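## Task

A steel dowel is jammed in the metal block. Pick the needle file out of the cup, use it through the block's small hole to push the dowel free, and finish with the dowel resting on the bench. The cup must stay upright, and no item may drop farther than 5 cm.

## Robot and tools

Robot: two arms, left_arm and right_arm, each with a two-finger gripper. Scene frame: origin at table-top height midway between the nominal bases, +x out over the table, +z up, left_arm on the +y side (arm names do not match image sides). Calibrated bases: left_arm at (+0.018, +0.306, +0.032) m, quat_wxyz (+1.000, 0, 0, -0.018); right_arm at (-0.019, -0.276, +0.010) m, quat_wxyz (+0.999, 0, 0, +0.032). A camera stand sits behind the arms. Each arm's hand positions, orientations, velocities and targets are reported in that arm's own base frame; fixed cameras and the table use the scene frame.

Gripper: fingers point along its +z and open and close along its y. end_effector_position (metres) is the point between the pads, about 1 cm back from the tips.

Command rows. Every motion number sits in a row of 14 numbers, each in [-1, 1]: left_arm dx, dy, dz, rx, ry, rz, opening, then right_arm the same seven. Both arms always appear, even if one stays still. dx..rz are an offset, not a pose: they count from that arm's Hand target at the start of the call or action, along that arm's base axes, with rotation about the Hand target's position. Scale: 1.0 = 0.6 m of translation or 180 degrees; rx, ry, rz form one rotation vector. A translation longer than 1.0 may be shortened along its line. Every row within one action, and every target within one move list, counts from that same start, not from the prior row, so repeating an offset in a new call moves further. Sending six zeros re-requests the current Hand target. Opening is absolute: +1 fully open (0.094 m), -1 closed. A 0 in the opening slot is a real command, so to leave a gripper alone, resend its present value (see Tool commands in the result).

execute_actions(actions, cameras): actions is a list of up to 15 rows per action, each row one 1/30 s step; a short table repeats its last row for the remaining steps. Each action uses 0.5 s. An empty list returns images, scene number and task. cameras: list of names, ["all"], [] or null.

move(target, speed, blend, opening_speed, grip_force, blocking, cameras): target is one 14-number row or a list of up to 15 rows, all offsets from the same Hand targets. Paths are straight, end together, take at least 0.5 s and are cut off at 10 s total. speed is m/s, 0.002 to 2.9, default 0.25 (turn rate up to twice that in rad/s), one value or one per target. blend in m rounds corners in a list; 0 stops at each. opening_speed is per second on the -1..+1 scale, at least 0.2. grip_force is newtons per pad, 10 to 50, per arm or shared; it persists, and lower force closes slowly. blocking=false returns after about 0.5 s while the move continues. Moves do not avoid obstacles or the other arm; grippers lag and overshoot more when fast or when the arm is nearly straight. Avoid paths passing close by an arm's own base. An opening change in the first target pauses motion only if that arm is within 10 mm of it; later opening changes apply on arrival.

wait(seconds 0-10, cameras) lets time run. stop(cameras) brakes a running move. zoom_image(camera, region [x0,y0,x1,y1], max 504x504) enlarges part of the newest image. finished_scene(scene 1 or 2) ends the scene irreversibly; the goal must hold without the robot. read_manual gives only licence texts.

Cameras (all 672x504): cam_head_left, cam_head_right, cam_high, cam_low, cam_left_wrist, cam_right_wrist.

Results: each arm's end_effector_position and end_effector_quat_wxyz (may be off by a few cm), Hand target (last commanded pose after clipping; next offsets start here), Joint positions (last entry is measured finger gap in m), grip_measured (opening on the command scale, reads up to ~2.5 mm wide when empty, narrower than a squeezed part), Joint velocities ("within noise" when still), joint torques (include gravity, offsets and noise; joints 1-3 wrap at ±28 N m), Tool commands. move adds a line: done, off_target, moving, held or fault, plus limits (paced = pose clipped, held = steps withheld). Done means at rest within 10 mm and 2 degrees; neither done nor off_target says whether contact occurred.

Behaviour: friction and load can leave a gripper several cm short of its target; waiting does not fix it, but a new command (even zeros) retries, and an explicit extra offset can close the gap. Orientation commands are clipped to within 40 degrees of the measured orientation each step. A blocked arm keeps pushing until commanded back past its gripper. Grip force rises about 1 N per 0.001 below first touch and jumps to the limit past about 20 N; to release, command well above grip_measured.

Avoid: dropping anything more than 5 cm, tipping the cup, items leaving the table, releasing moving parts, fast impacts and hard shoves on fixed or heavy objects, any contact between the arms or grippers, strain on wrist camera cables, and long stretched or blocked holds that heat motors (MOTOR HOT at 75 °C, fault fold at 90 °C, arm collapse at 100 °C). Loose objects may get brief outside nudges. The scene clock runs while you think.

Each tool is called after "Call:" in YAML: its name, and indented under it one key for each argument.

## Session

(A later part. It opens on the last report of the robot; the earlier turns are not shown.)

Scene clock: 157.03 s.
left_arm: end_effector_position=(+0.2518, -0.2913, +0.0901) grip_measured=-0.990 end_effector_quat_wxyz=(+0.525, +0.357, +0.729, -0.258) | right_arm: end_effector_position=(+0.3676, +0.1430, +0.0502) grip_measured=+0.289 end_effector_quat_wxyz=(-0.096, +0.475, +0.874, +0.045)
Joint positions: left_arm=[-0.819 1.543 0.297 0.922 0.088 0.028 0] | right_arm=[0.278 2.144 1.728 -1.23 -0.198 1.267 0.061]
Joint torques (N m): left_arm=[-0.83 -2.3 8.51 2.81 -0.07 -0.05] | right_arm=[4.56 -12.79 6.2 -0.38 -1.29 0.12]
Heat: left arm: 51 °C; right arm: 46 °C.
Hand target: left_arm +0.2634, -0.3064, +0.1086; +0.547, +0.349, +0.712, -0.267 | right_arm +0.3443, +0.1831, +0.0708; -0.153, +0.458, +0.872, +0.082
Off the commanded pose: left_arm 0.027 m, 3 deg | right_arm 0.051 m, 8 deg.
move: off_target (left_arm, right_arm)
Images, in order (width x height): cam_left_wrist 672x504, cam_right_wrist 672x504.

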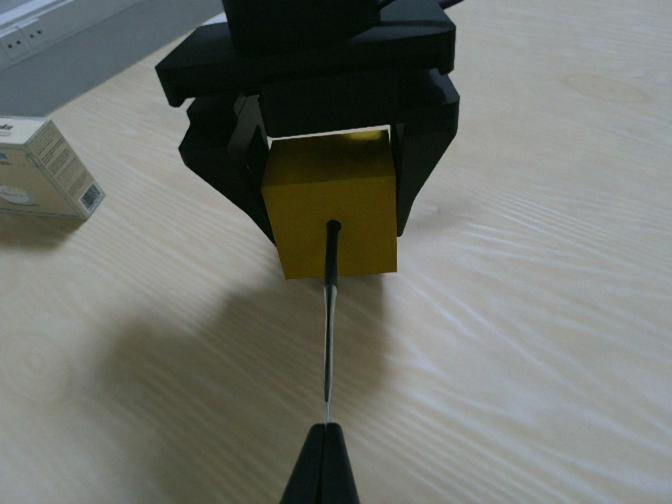

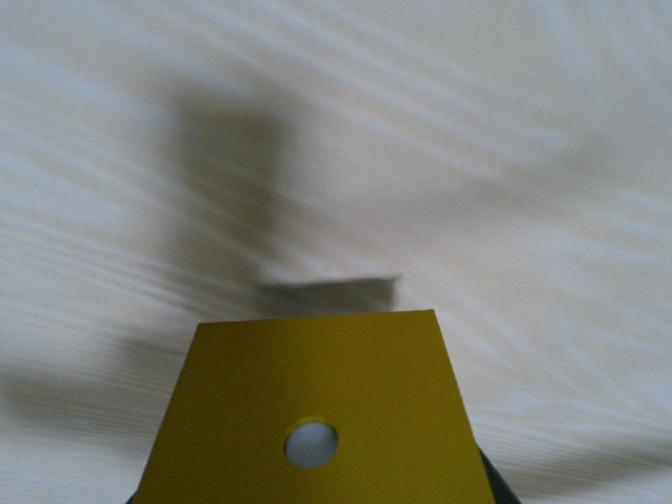

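Call:
move:
  target: [0.0083, -0.0103, -0.0042, 0, 0, 0, -1, -0.0133, 0.0195, 0.0079, 0.0317, 0.0226, 0, 0.1]
  speed: 0.03
  cameras: ["cam_left_wrist", "cam_right_wrist"]

Call:
zoom_image:
  camera: "cam_left_wrist"
  region: [240, 140, 420, 440]

Scene clock: 160.73 s.
left_arm: end_effector_position=(+0.2582, -0.3004, +0.0862) grip_measured=-0.990 end_effector_quat_wxyz=(+0.522, +0.358, +0.730, -0.257) | right_arm: end_effector_position=(+0.3383, +0.1868, +0.0637) grip_measured=+0.289 end_effector_quat_wxyz=(-0.194, +0.460, +0.861, +0.099)
Joint positions: left_arm=[-0.825 1.6 0.338 0.932 0.084 0.028 0] | right_arm=[0.311 2.144 1.728 -1.292 -0.419 1.263 0.061]
Joint torques (N m): left_arm=[-0.49 -3.56 7.43 2.87 -0.06 -0.05] | right_arm=[0.65 -10.63 7.56 -0.23 -0.53 -0.01]
Heat: left arm: 51 °C; right arm: 46 °C.
Hand target: left_arm +0.2682, -0.3127, +0.1060; +0.547, +0.349, +0.712, -0.268 | right_arm +0.3364, +0.1947, +0.0756; -0.206, +0.453, +0.860, +0.109
Off the commanded pose: left_arm 0.025 m, 4 deg | right_arm 0.014 m, 2 deg.
move: off_target (left_arm, right_arm)
Images, in order (width x height): cam_left_wrist 672x504, cam_right_wrist 672x504.

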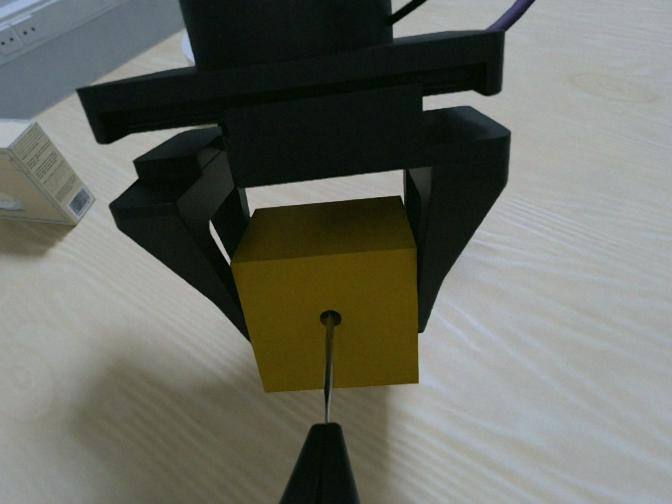

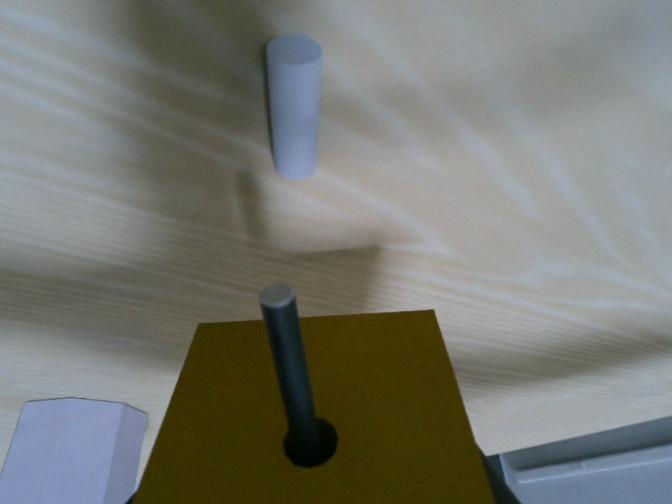

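Scaled by 1.680.

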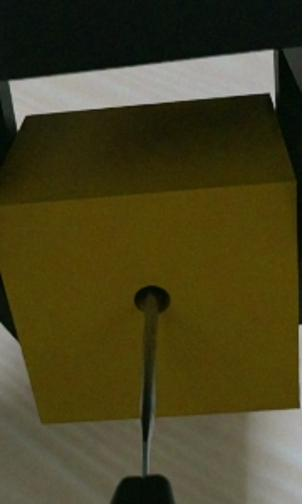

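Call:
wait:
  seconds: 0.5
  cameras: ["all"]

Call:
zoom_image:
  camera: "cam_high"
  region: [260, 200, 420, 360]

Call:
zoom_image:
  camera: "cam_low"
  region: [250, 200, 360, 310]

Scene clock: 162.17 s.
left_arm: end_effector_position=(+0.2582, -0.3004, +0.0862) grip_measured=-0.990 end_effector_quat_wxyz=(+0.522, +0.358, +0.730, -0.257) | right_arm: end_effector_position=(+0.3382, +0.1869, +0.0637) grip_measured=+0.289 end_effector_quat_wxyz=(-0.194, +0.460, +0.861, +0.099)
Joint positions: left_arm=[-0.825 1.6 0.338 0.932 0.084 0.028 0] | right_arm=[0.311 2.144 1.728 -1.292 -0.419 1.263 0.061]
Joint torques (N m): left_arm=[-0.47 -3.55 7.35 2.88 -0.04 -0.06] | right_arm=[0.68 -10.65 7.56 -0.23 -0.53 -0.04]
Heat: left arm: 52 °C; right arm: 46 °C.
Hand target: left_arm +0.2682, -0.3127, +0.1060; +0.547, +0.349, +0.712, -0.268 | right_arm +0.3364, +0.1947, +0.0755; -0.206, +0.453, +0.861, +0.109
Tool commands: left_gripper/opening=-1.0 right_gripper/opening=+0.1
Off the commanded pose: left_arm 0.025 m, 4 deg | right_arm 0.014 m, 2 deg.
wait: 0.50 s; at rest from the start

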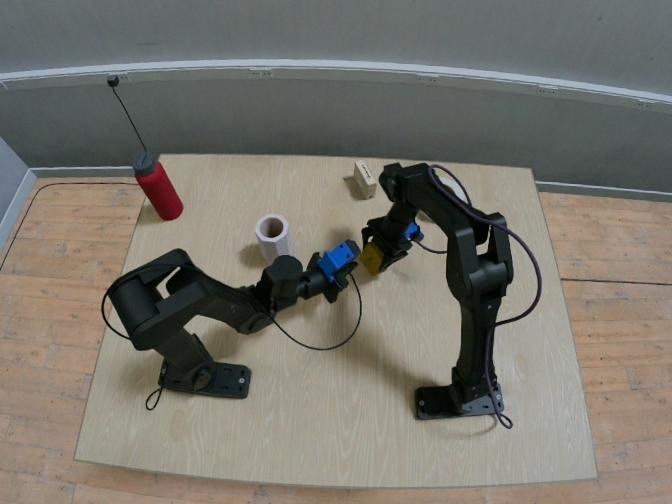

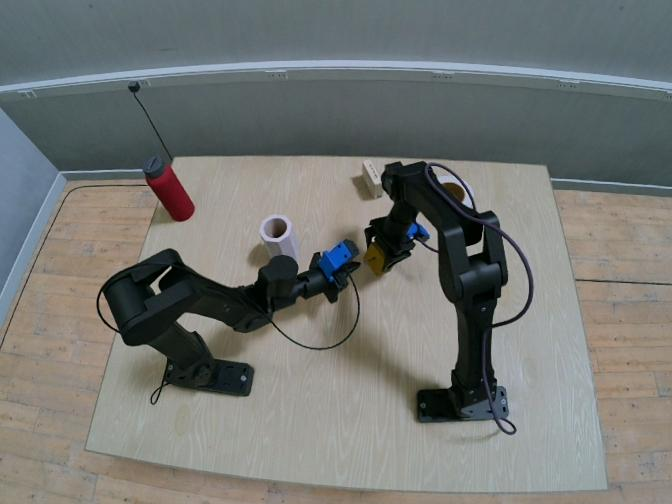

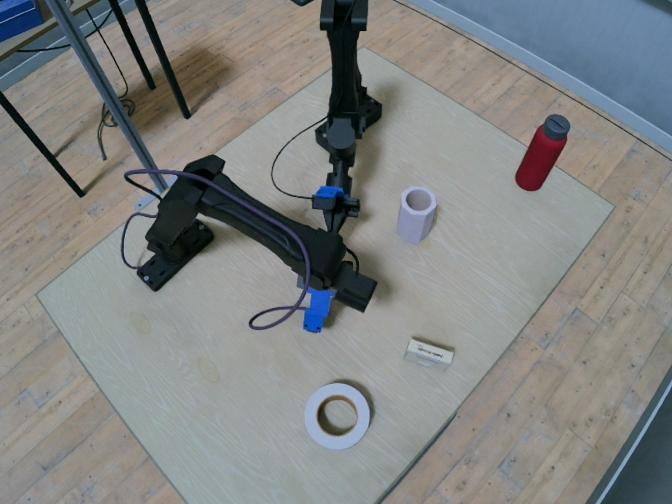

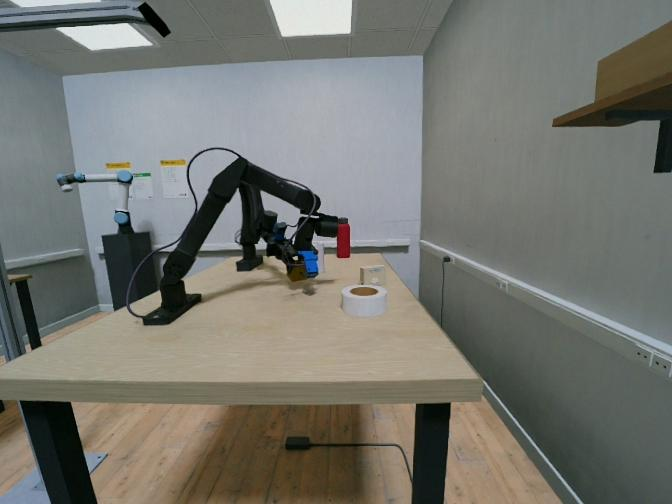

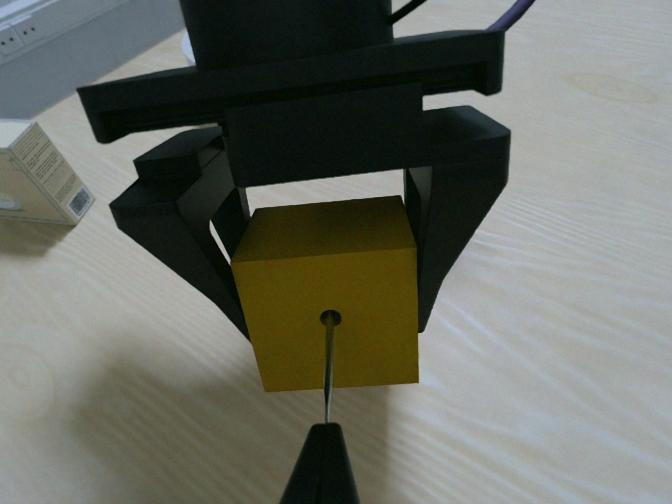

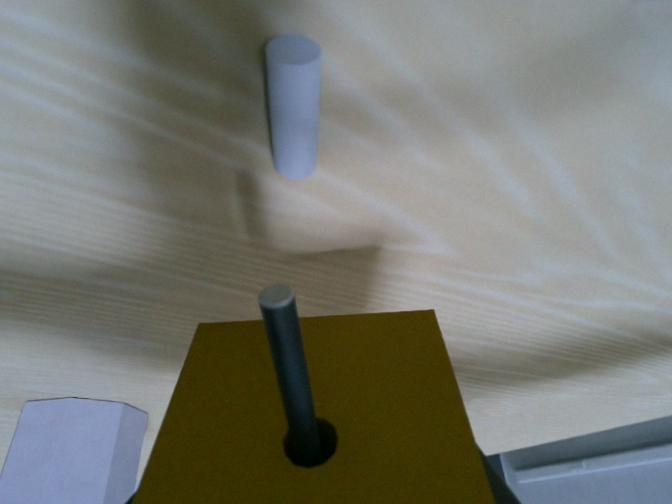

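Scaled by 3.150.

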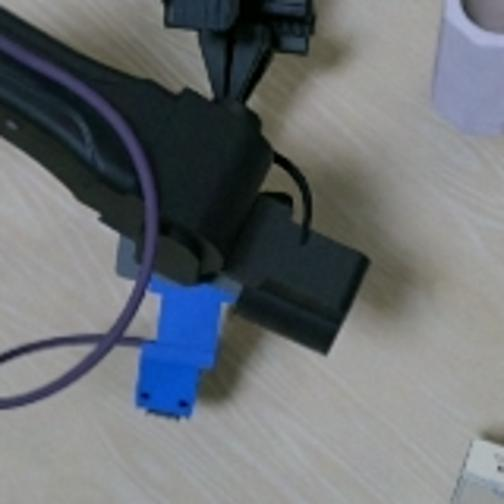

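Scaled by 4.582.

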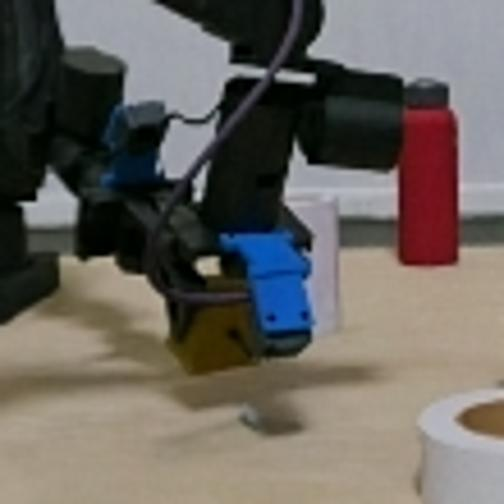

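Call:
move:
  target: [0, 0, 0, 0, 0, 0, -1, 0, 0, 0, -0.0271, -0.0194, 0, 0.1]
  speed: 0.05
  cameras: ["cam_right_wrist"]

Scene clock: 165.83 s.
left_arm: end_effector_position=(+0.2575, -0.2997, +0.0834) grip_measured=-0.990 end_effector_quat_wxyz=(+0.517, +0.360, +0.733, -0.255) | right_arm: end_effector_position=(+0.3359, +0.1892, +0.0589) grip_measured=+0.289 end_effector_quat_wxyz=(-0.171, +0.458, +0.869, +0.072)
Joint positions: left_arm=[-0.825 1.6 0.338 0.92 0.084 0.028 0] | right_arm=[0.349 2.144 1.728 -1.285 -0.351 1.297 0.061]
Joint torques (N m): left_arm=[-0.47 -3.58 7.32 3.01 -0.07 -0.05] | right_arm=[1.09 -13.78 5.37 0.11 -0.24 0.14]
Heat: left arm: 52 °C; right arm: 46 °C.
Hand target: left_arm +0.2682, -0.3127, +0.1060; +0.547, +0.349, +0.712, -0.268 | right_arm +0.3365, +0.1947, +0.0755; -0.160, +0.458, +0.870, +0.087
Off the commanded pose: left_arm 0.028 m, 5 deg | right_arm 0.018 m, 2 deg.
move: off_target (left_arm, right_arm)
Images, in order (width x height): cam_right_wrist 672x504.

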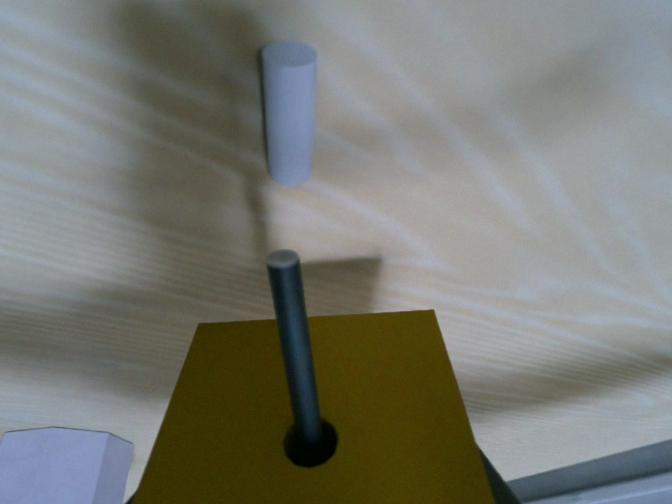

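Call:
move:
  target: [-0.0297, 0.036, 0.0175, 0, 0, 0, -1, 0, 0, 0, 0, 0, 0, 0.1]
  speed: 0.06
  cameras: ["cam_left_wrist", "cam_right_wrist"]

Scene clock: 167.10 s.
left_arm: end_effector_position=(+0.2482, -0.2890, +0.0888) grip_measured=-0.990 end_effector_quat_wxyz=(+0.513, +0.361, +0.737, -0.253) | right_arm: end_effector_position=(+0.3341, +0.1934, +0.0609) grip_measured=+0.289 end_effector_quat_wxyz=(-0.173, +0.455, +0.870, +0.075)
Joint positions: left_arm=[-0.825 1.498 0.302 0.842 0.083 0.028 0] | right_arm=[0.357 2.139 1.728 -1.285 -0.359 1.298 0.061]
Joint torques (N m): left_arm=[0.1 -7.19 4.04 3.04 0.04 -0.04] | right_arm=[0.31 -13.35 5.45 0.15 -0.16 0.16]
Heat: left arm: 52 °C; right arm: 46 °C.
Hand target: left_arm +0.2505, -0.2911, +0.1166; +0.547, +0.349, +0.712, -0.268 | right_arm +0.3365, +0.1947, +0.0755; -0.160, +0.458, +0.870, +0.087
Off the commanded pose: left_arm 0.028 m, 5 deg | right_arm 0.015 m, 2 deg.
move: off_target (left_arm, right_arm)
Images, in order (width x height): cam_left_wrist 672x504, cam_right_wrist 672x504.

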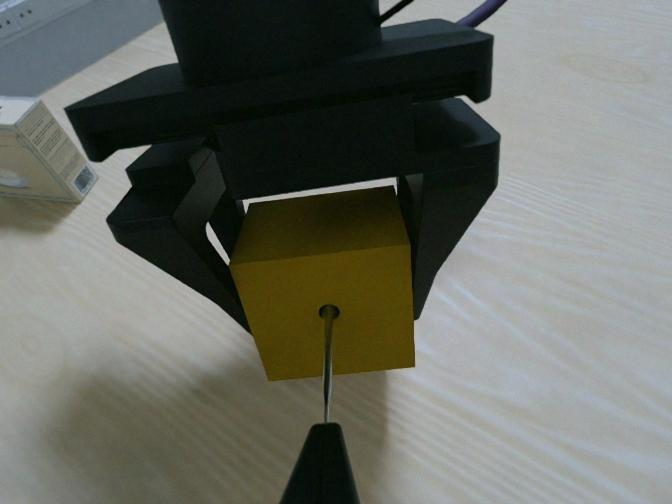

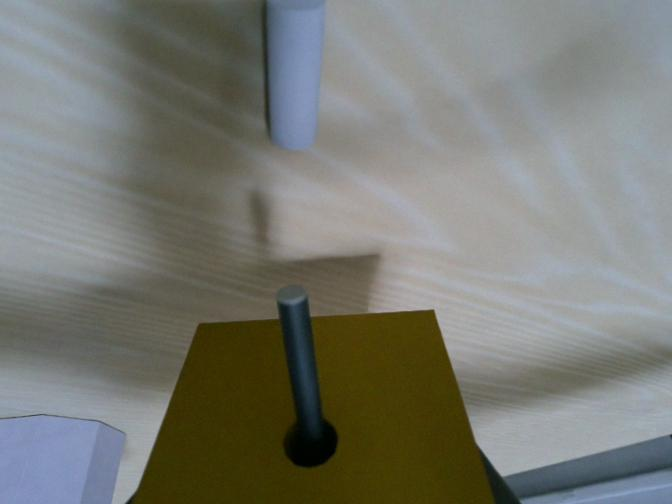

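Call:
move:
  target: [-0.0593, 0.072, 0.035, 0, 0, 0, -1, 0, 0, 0, 0, 0, 0, 0.1]
  speed: 0.06
  cameras: ["cam_left_wrist", "cam_right_wrist"]

Scene clock: 169.00 s.
left_arm: end_effector_position=(+0.2156, -0.2479, +0.1245) grip_measured=-0.990 end_effector_quat_wxyz=(+0.529, +0.352, +0.728, -0.257) | right_arm: end_effector_position=(+0.3329, +0.1966, +0.0621) grip_measured=+0.289 end_effector_quat_wxyz=(-0.178, +0.454, +0.870, +0.080)
Joint positions: left_arm=[-0.809 1.02 0.183 0.523 0.089 0.028 0] | right_arm=[0.36 2.139 1.728 -1.285 -0.373 1.298 0.061]
Joint torques (N m): left_arm=[0.64 -3.6 5.11 2.81 0.18 0.03] | right_arm=[0.08 -13.3 5.55 0.18 -0.07 0.18]
Heat: left arm: 52 °C; right arm: 46 °C.
Hand target: left_arm +0.2149, -0.2478, +0.1375; +0.547, +0.349, +0.712, -0.268 | right_arm +0.3364, +0.1948, +0.0755; -0.160, +0.458, +0.870, +0.087
Off the commanded pose: left_arm 0.013 m, 3 deg | right_arm 0.014 m, 2 deg.
move: off_target (left_arm, right_arm)
Images, in order (width x height): cam_left_wrist 672x504, cam_right_wrist 672x504.

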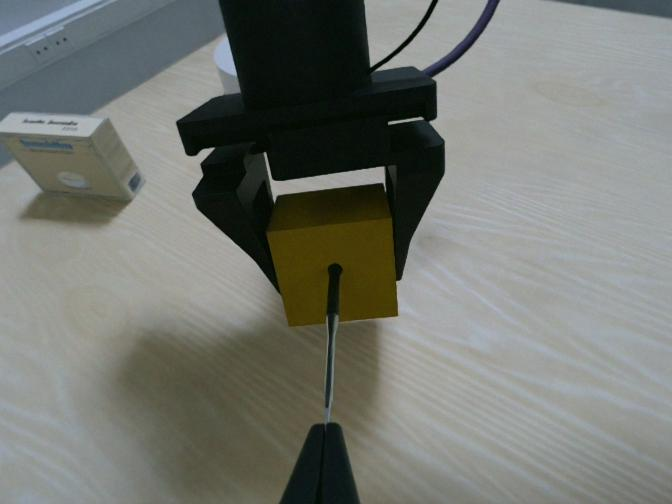

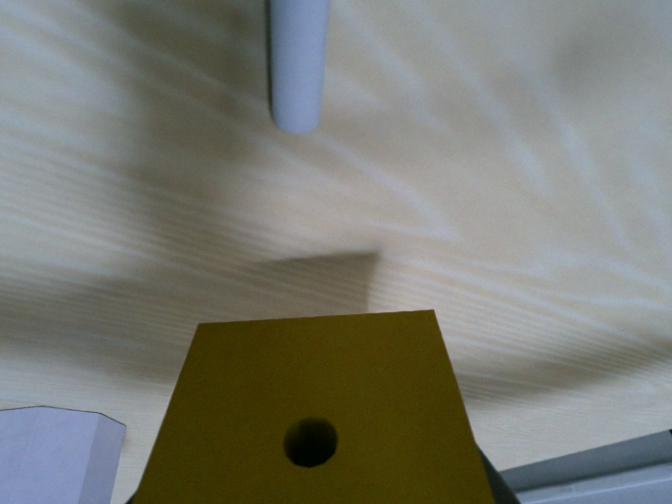

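Call:
move:
  target: [-0.0495, 0.06, 0.032, 0, 0, 0, -1, 0, 0, 0, 0, 0, 0, 0.1]
  speed: 0.08
  cameras: ["cam_left_wrist", "cam_high"]

Scene clock: 170.90 s.
left_arm: end_effector_position=(+0.1860, -0.2125, +0.1526) grip_measured=-0.990 end_effector_quat_wxyz=(+0.541, +0.348, +0.719, -0.264) | right_arm: end_effector_position=(+0.3343, +0.1924, +0.0606) grip_measured=+0.289 end_effector_quat_wxyz=(-0.169, +0.454, +0.872, +0.072)
Joint positions: left_arm=[-0.776 0.525 0.17 0.073 0.125 0.032 0] | right_arm=[0.359 2.139 1.728 -1.285 -0.349 1.298 0.061]
Joint torques (N m): left_arm=[0.61 -0.65 6.26 2.51 0.14 0.06] | right_arm=[0.02 -13.33 5.49 0.15 -0.25 0.16]
Heat: left arm: 52 °C; right arm: 46 °C.
Hand target: left_arm +0.1852, -0.2118, +0.1568; +0.547, +0.349, +0.712, -0.268 | right_arm +0.3365, +0.1947, +0.0755; -0.160, +0.458, +0.870, +0.086
Off the commanded pose: left_arm 0.004 m, 1 deg | right_arm 0.015 m, 2 deg.
move: off_target (right_arm)
Images, in order (width x height): cam_high 672x504, cam_left_wrist 672x504.

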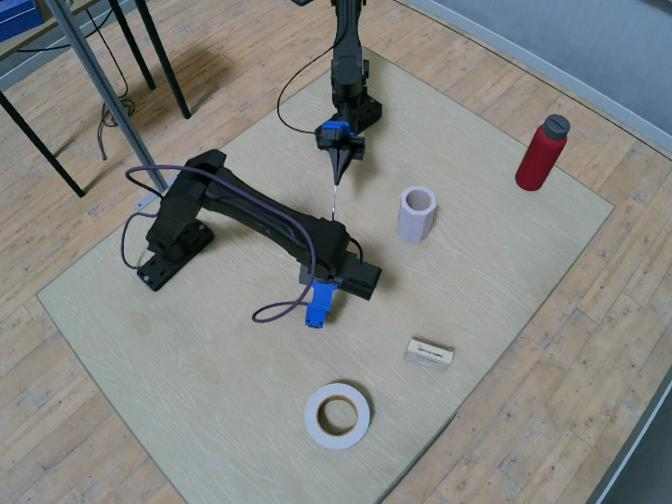

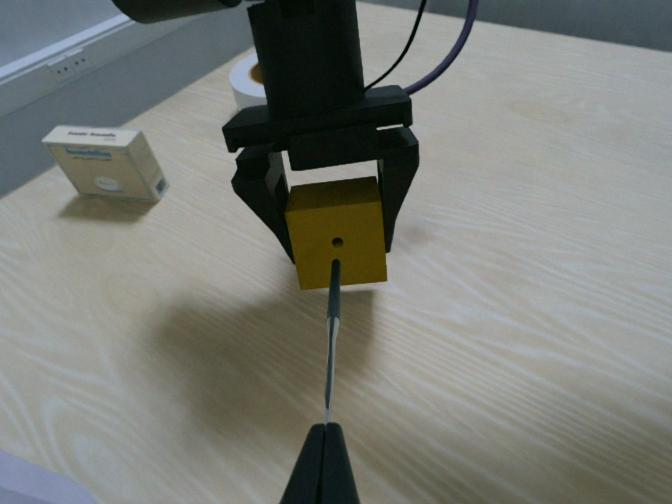

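Call:
move:
  target:
    - [0, 0, 0, 0, 0, 0, -1, 0, 0, 0.1, 0, 0, 0, 0.1]
    - [0, 0, 0, 0, 0, 0, -1, -0.0608, -0.2578, 0.08, -0.0963, -0.0649, 0, 0.1]
  speed: 0.15
  blend: 0.02
  cameras: ["all"]

Scene clock: 174.27 s.
left_arm: end_effector_position=(+0.1860, -0.2124, +0.1525) grip_measured=-0.990 end_effector_quat_wxyz=(+0.540, +0.348, +0.719, -0.264) | right_arm: end_effector_position=(+0.3011, +0.0454, +0.1166) grip_measured=+0.289 end_effector_quat_wxyz=(-0.018, +0.467, +0.884, +0.001)
Joint positions: left_arm=[-0.776 0.525 0.17 0.073 0.125 0.032 0] | right_arm=[0.133 1.723 1.433 -1.31 -0.023 1.105 0.061]
Joint torques (N m): left_arm=[0.62 -0.65 6.26 2.52 0.12 0.07] | right_arm=[-0.28 -10.13 4.18 0.43 0.17 -0.06]
Heat: left arm: 52 °C; right arm: 45 °C.
Hand target: left_arm +0.1852, -0.2118, +0.1568; +0.547, +0.349, +0.712, -0.268 | right_arm +0.3000, +0.0400, +0.1235; +0.000, +0.466, +0.885, +0.001
Off the commanded pose: left_arm 0.004 m, 1 deg | right_arm 0.009 m, 2 deg.
move: done

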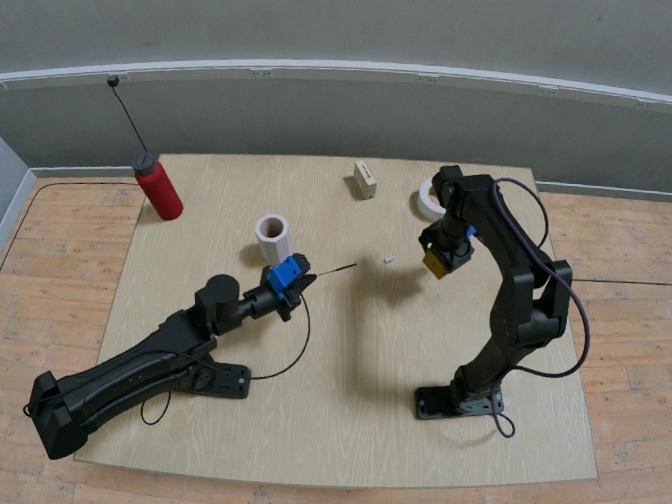

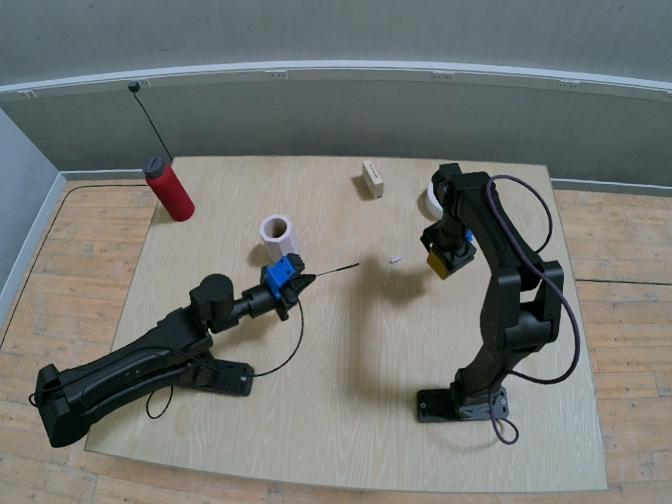

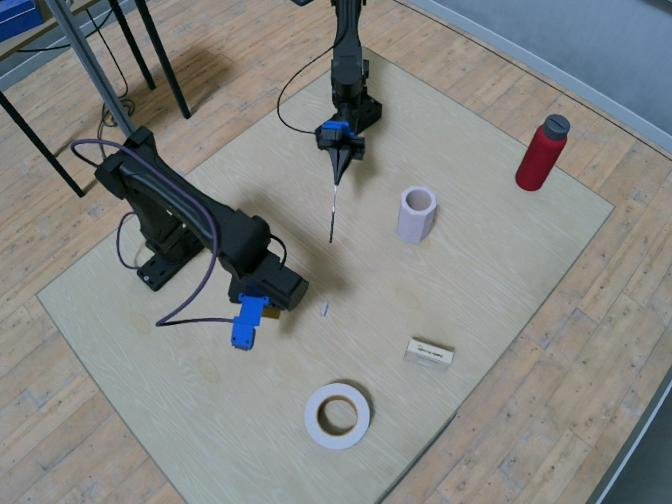

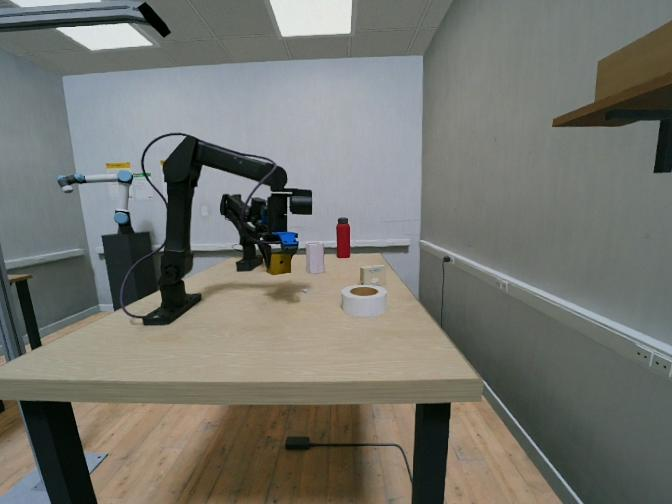

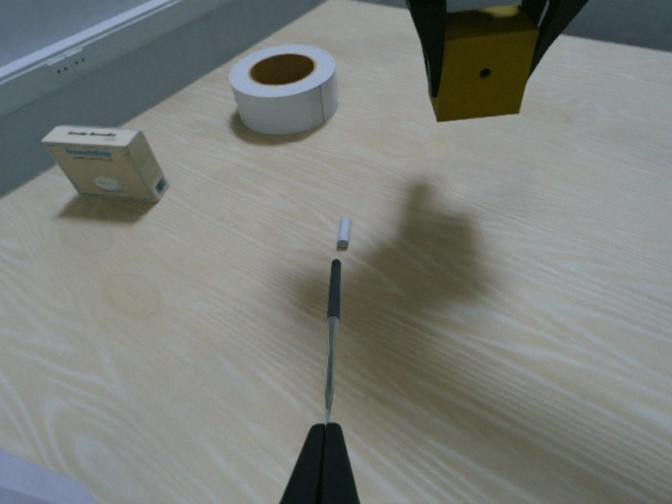

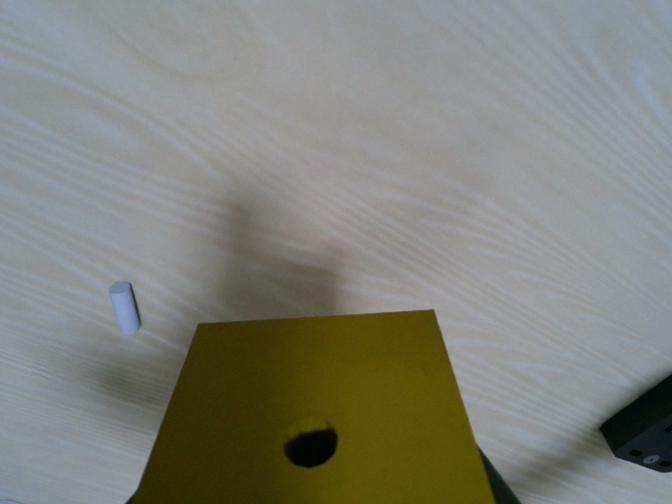

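Call:
move:
  target: [0.1363, 0.0297, -0.0947, 0.0778, 0.0803, 0.0891, -1, 0, 0.005, -0.125, -0.0087, -0.006, 0, 0.1]
  speed: 0.1
  cameras: ["all"]

Scene clock: 179.17 s.
left_arm: end_effector_position=(+0.2560, -0.1944, +0.0902) grip_measured=-0.990 end_effector_quat_wxyz=(+0.428, +0.286, +0.844, -0.150) | right_arm: end_effector_position=(+0.3013, +0.0454, +0.0518) grip_measured=+0.289 end_effector_quat_wxyz=(+0.009, +0.463, +0.886, +0.004)
Joint positions: left_arm=[-0.644 1.069 0.367 0.072 0.016 0.002 0] | right_arm=[0.148 1.723 1.171 -1.001 0.003 1.111 0.061]
Joint torques (N m): left_arm=[0.85 -0.81 8.42 2.22 -0.25 -0.06] | right_arm=[0.73 -6.87 4.08 0.61 0.2 0.15]
Heat: left arm: 52 °C; right arm: 45 °C.
Hand target: left_arm +0.2669, -0.1940, +0.0998; +0.439, +0.274, +0.844, -0.142 | right_arm +0.3000, +0.0430, +0.0485; +0.014, +0.465, +0.885, -0.007
Off the commanded pose: left_arm 0.015 m, 2 deg | right_arm 0.004 m, 1 deg.
move: off_target (left_arm)

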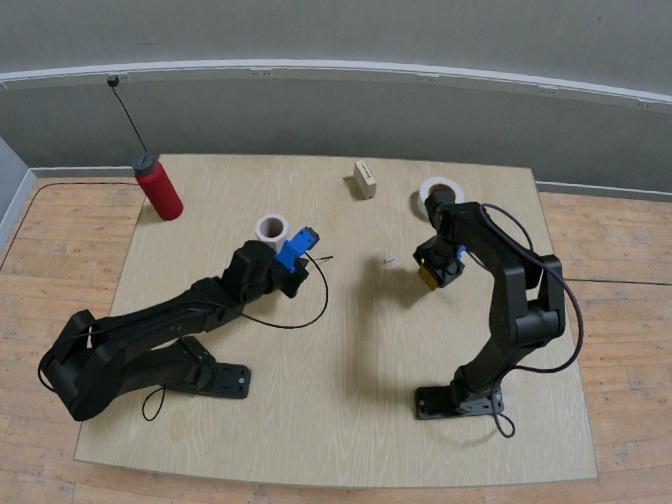

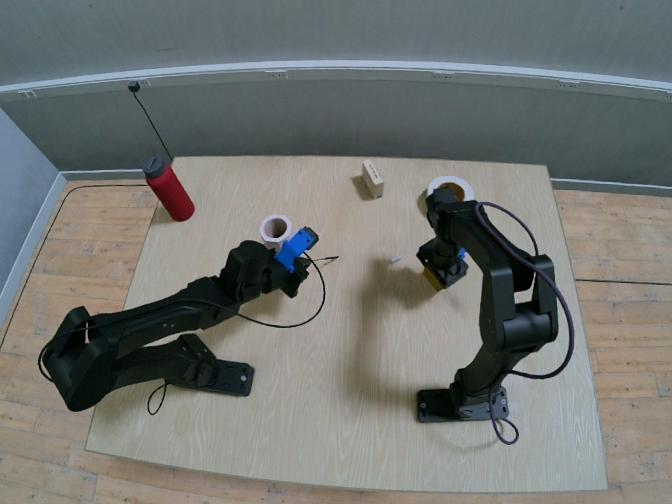

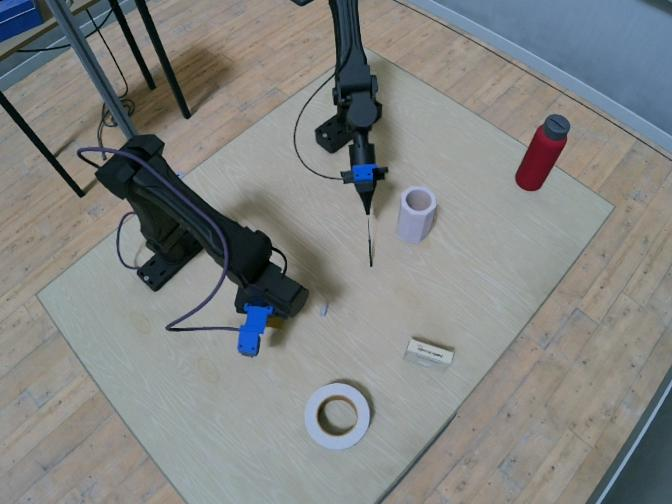

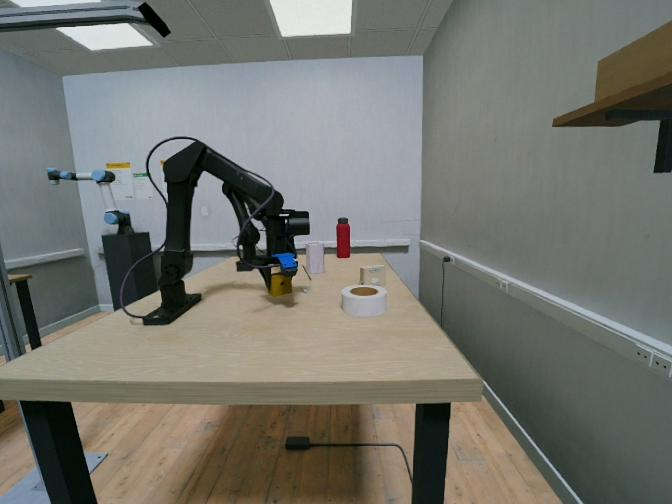

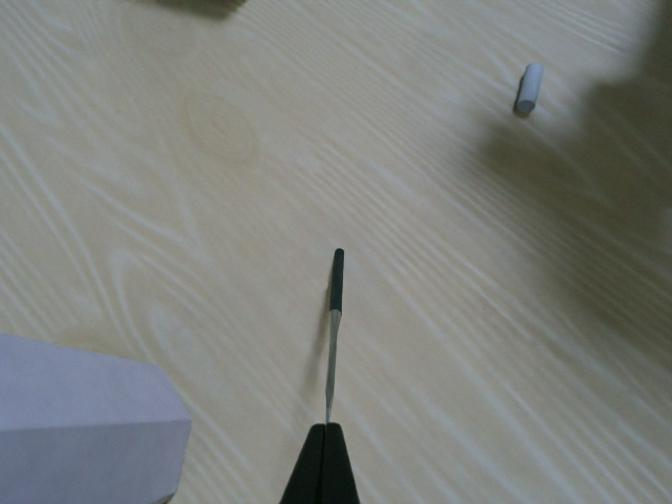

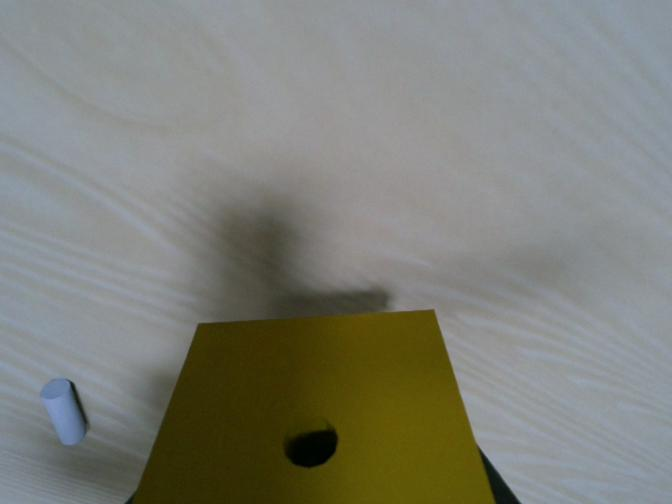

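Call:
move:
  target: [0, 0, -0.058, 0, 0, 0, -1, 0, 0, -0.055, 0, 0, 0, 0.1]
  speed: 0.04
  cameras: ["cam_left_wrist", "cam_right_wrist", "cam_low"]

Call:
zoom_image:
  camera: "cam_low"
  region: [240, 210, 350, 310]

Scene clock: 181.03 s.
left_arm: end_effector_position=(+0.2677, -0.2004, +0.0748) grip_measured=-0.990 end_effector_quat_wxyz=(+0.447, +0.280, +0.836, -0.150) | right_arm: end_effector_position=(+0.2992, +0.0449, +0.0215) grip_measured=+0.289 end_effector_quat_wxyz=(+0.006, +0.463, +0.886, +0.002)
Joint positions: left_arm=[-0.644 1.196 0.319 0.288 0.003 0.002 0] | right_arm=[0.148 1.764 1.092 -0.886 0.004 1.111 0.061]
Joint torques (N m): left_arm=[0.81 -1.42 4.11 2.36 -0.11 -0.03] | right_arm=[0.79 -6.43 3.7 0.76 0.2 0.15]
Heat: left arm: 52 °C; right arm: 45 °C.
Hand target: left_arm +0.2670, -0.1940, +0.0651; +0.439, +0.274, +0.844, -0.142 | right_arm +0.3000, +0.0430, +0.0156; +0.014, +0.465, +0.885, -0.007
Off the commanded pose: left_arm 0.012 m, 2 deg | right_arm 0.006 m, 1 deg.
move: off_target (left_arm)
Images, in order (width x height): cam_low 672x504, cam_left_wrist 672x504, cam_right_wrist 672x504.

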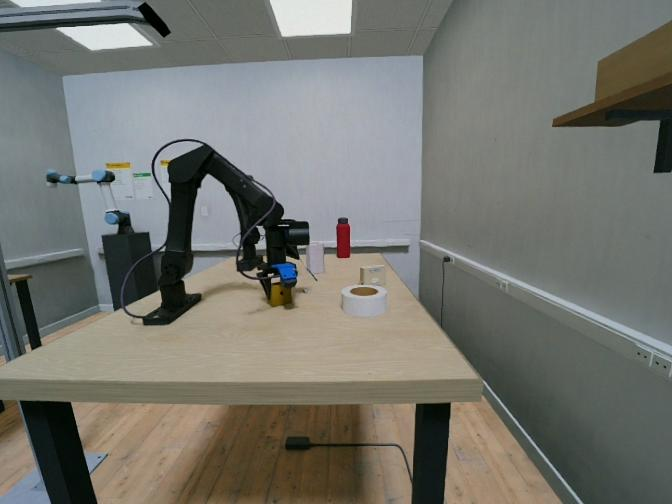

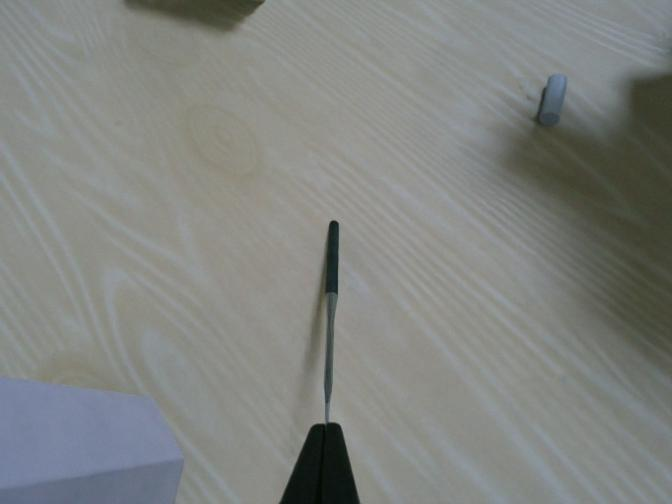

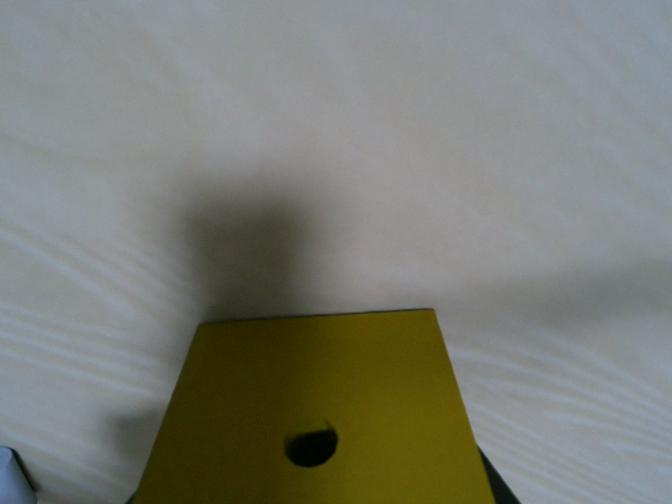

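Scaled by 4.582.

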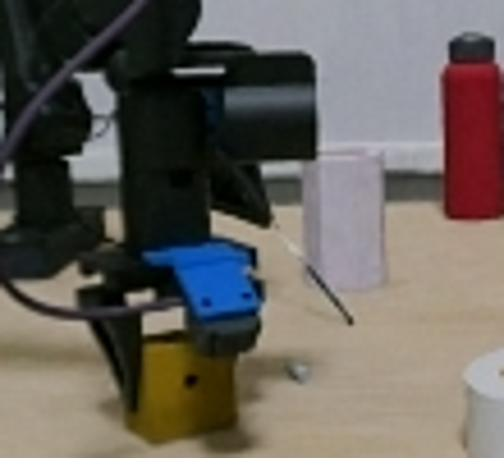

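Call:
move:
  target: [0, 0, -0.07, 0, 0, 0, -1, 0, 0, -0.01, 0, 0, 0, 0.1]
  speed: 0.04
  cameras: ["cam_left_wrist", "cam_right_wrist", "cam_low"]

Call:
zoom_image:
  camera: "cam_low"
  region: [240, 210, 350, 310]

Scene clock: 183.63 s.
left_arm: end_effector_position=(+0.2662, -0.1988, +0.0265) grip_measured=-0.991 end_effector_quat_wxyz=(+0.438, +0.282, +0.841, -0.146) | right_arm: end_effector_position=(+0.2993, +0.0449, +0.0213) grip_measured=+0.289 end_effector_quat_wxyz=(+0.006, +0.463, +0.886, +0.002)
Joint positions: left_arm=[-0.644 1.448 0.223 0.613 0.001 0.002 0] | right_arm=[0.148 1.764 1.091 -0.885 0.004 1.111 0.061]
Joint torques (N m): left_arm=[0.91 -2.1 3.12 2.5 -0.09 -0.03] | right_arm=[0.72 -5.71 2.67 1 0.22 0.17]
Heat: left arm: 52 °C; right arm: 44 °C.
Hand target: left_arm +0.2670, -0.1940, +0.0231; +0.439, +0.274, +0.844, -0.142 | right_arm +0.3000, +0.0430, +0.0095; +0.014, +0.465, +0.885, -0.007
Off the commanded pose: left_arm 0.006 m, 1 deg | right_arm 0.012 m, 1 deg.
move: off_target (right_arm)
Images, in order (width x height): cam_low 672x504, cam_left_wrist 672x504, cam_right_wrist 672x504.

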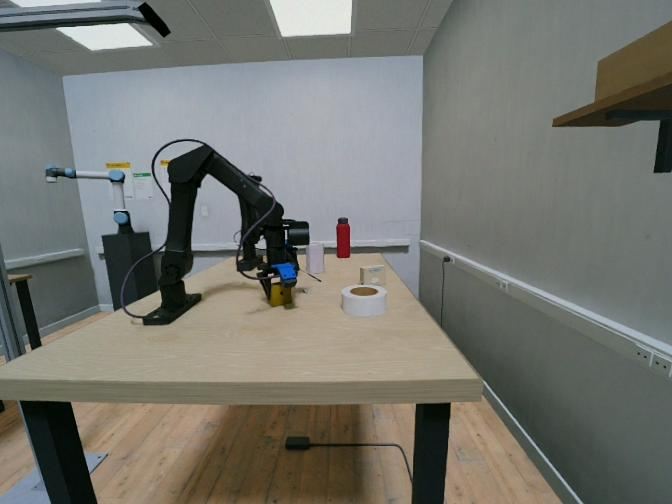

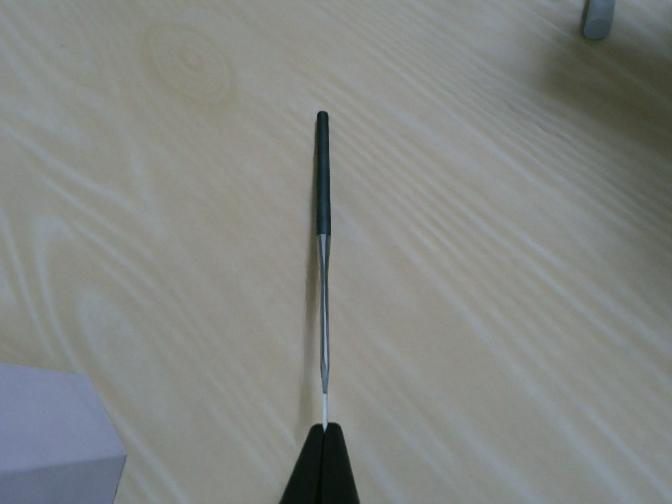

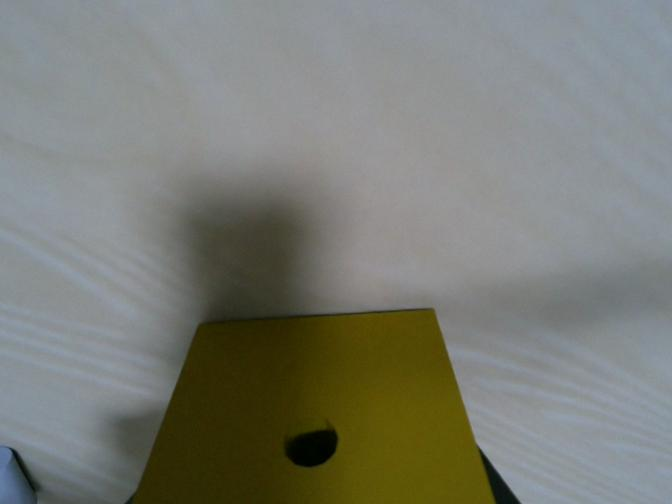

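Scaled by 4.582.

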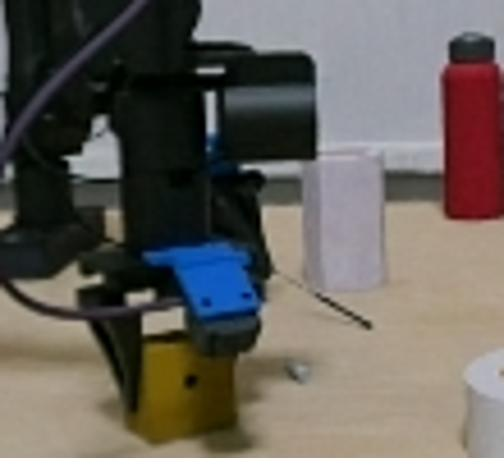

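Call:
move:
  target: [0, 0, -0.022, 0, 0, 0, -1, 0, 0, 0.018, 0, 0, 0, 0.7]
  speed: 0.03
  opening_speed: 0.5
  cameras: ["cam_left_wrist", "cam_right_wrist", "cam_low"]

Call:
zoom_image:
  camera: "cam_low"
  region: [240, 210, 350, 310]

Scene clock: 185.77 s.
left_arm: end_effector_position=(+0.2669, -0.1993, +0.0140) grip_measured=-0.991 end_effector_quat_wxyz=(+0.440, +0.281, +0.840, -0.147) | right_arm: end_effector_position=(+0.2994, +0.0447, +0.0213) grip_measured=+0.698 end_effector_quat_wxyz=(+0.007, +0.463, +0.886, +0.002)
Joint positions: left_arm=[-0.644 1.549 0.202 0.74 0.001 0.002 0] | right_arm=[0.148 1.764 1.091 -0.884 0.006 1.111 0.08]
Joint torques (N m): left_arm=[0.79 -2.41 2.61 2.48 -0.09 -0.04] | right_arm=[0.64 -7.04 4.52 0.53 0.19 0.14]
Heat: left arm: 52 °C; right arm: 44 °C.
Hand target: left_arm +0.2670, -0.1940, +0.0099; +0.439, +0.274, +0.844, -0.142 | right_arm +0.3000, +0.0430, +0.0203; +0.014, +0.465, +0.885, -0.007
Off the commanded pose: left_arm 0.007 m, 1 deg | right_arm 0.002 m, 1 deg.
move: done
Images, in order (width x height): cam_low 672x504, cam_left_wrist 672x504, cam_right_wrist 672x504.

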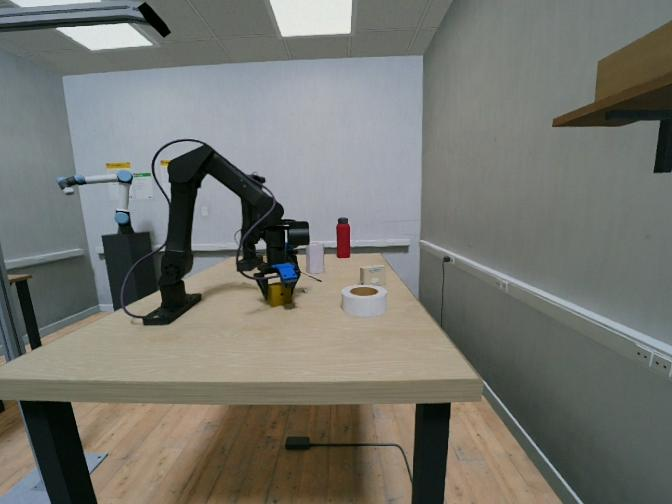

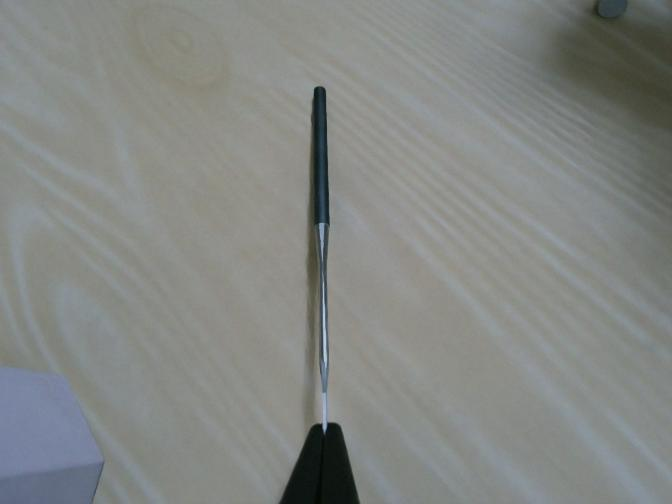

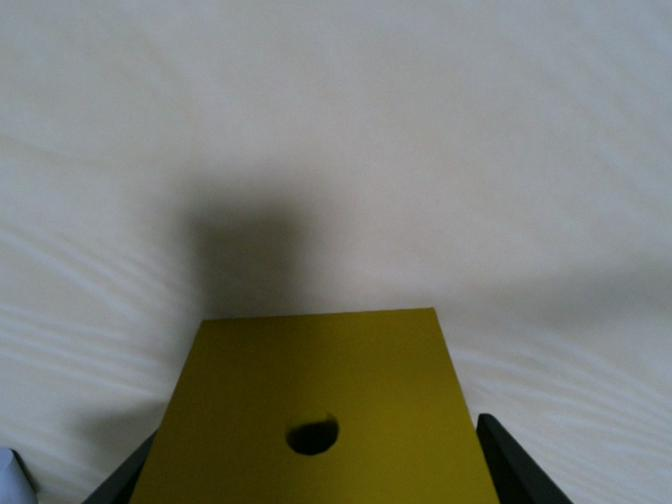

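Scaled by 4.582.

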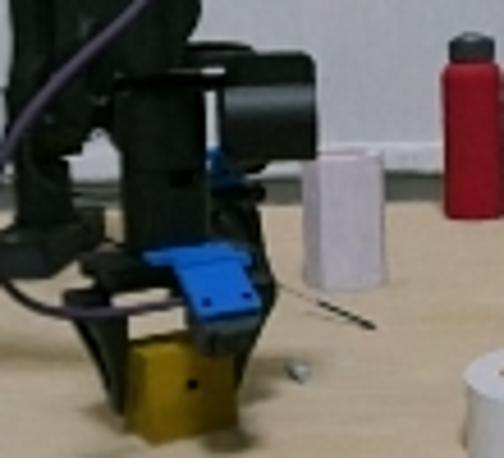

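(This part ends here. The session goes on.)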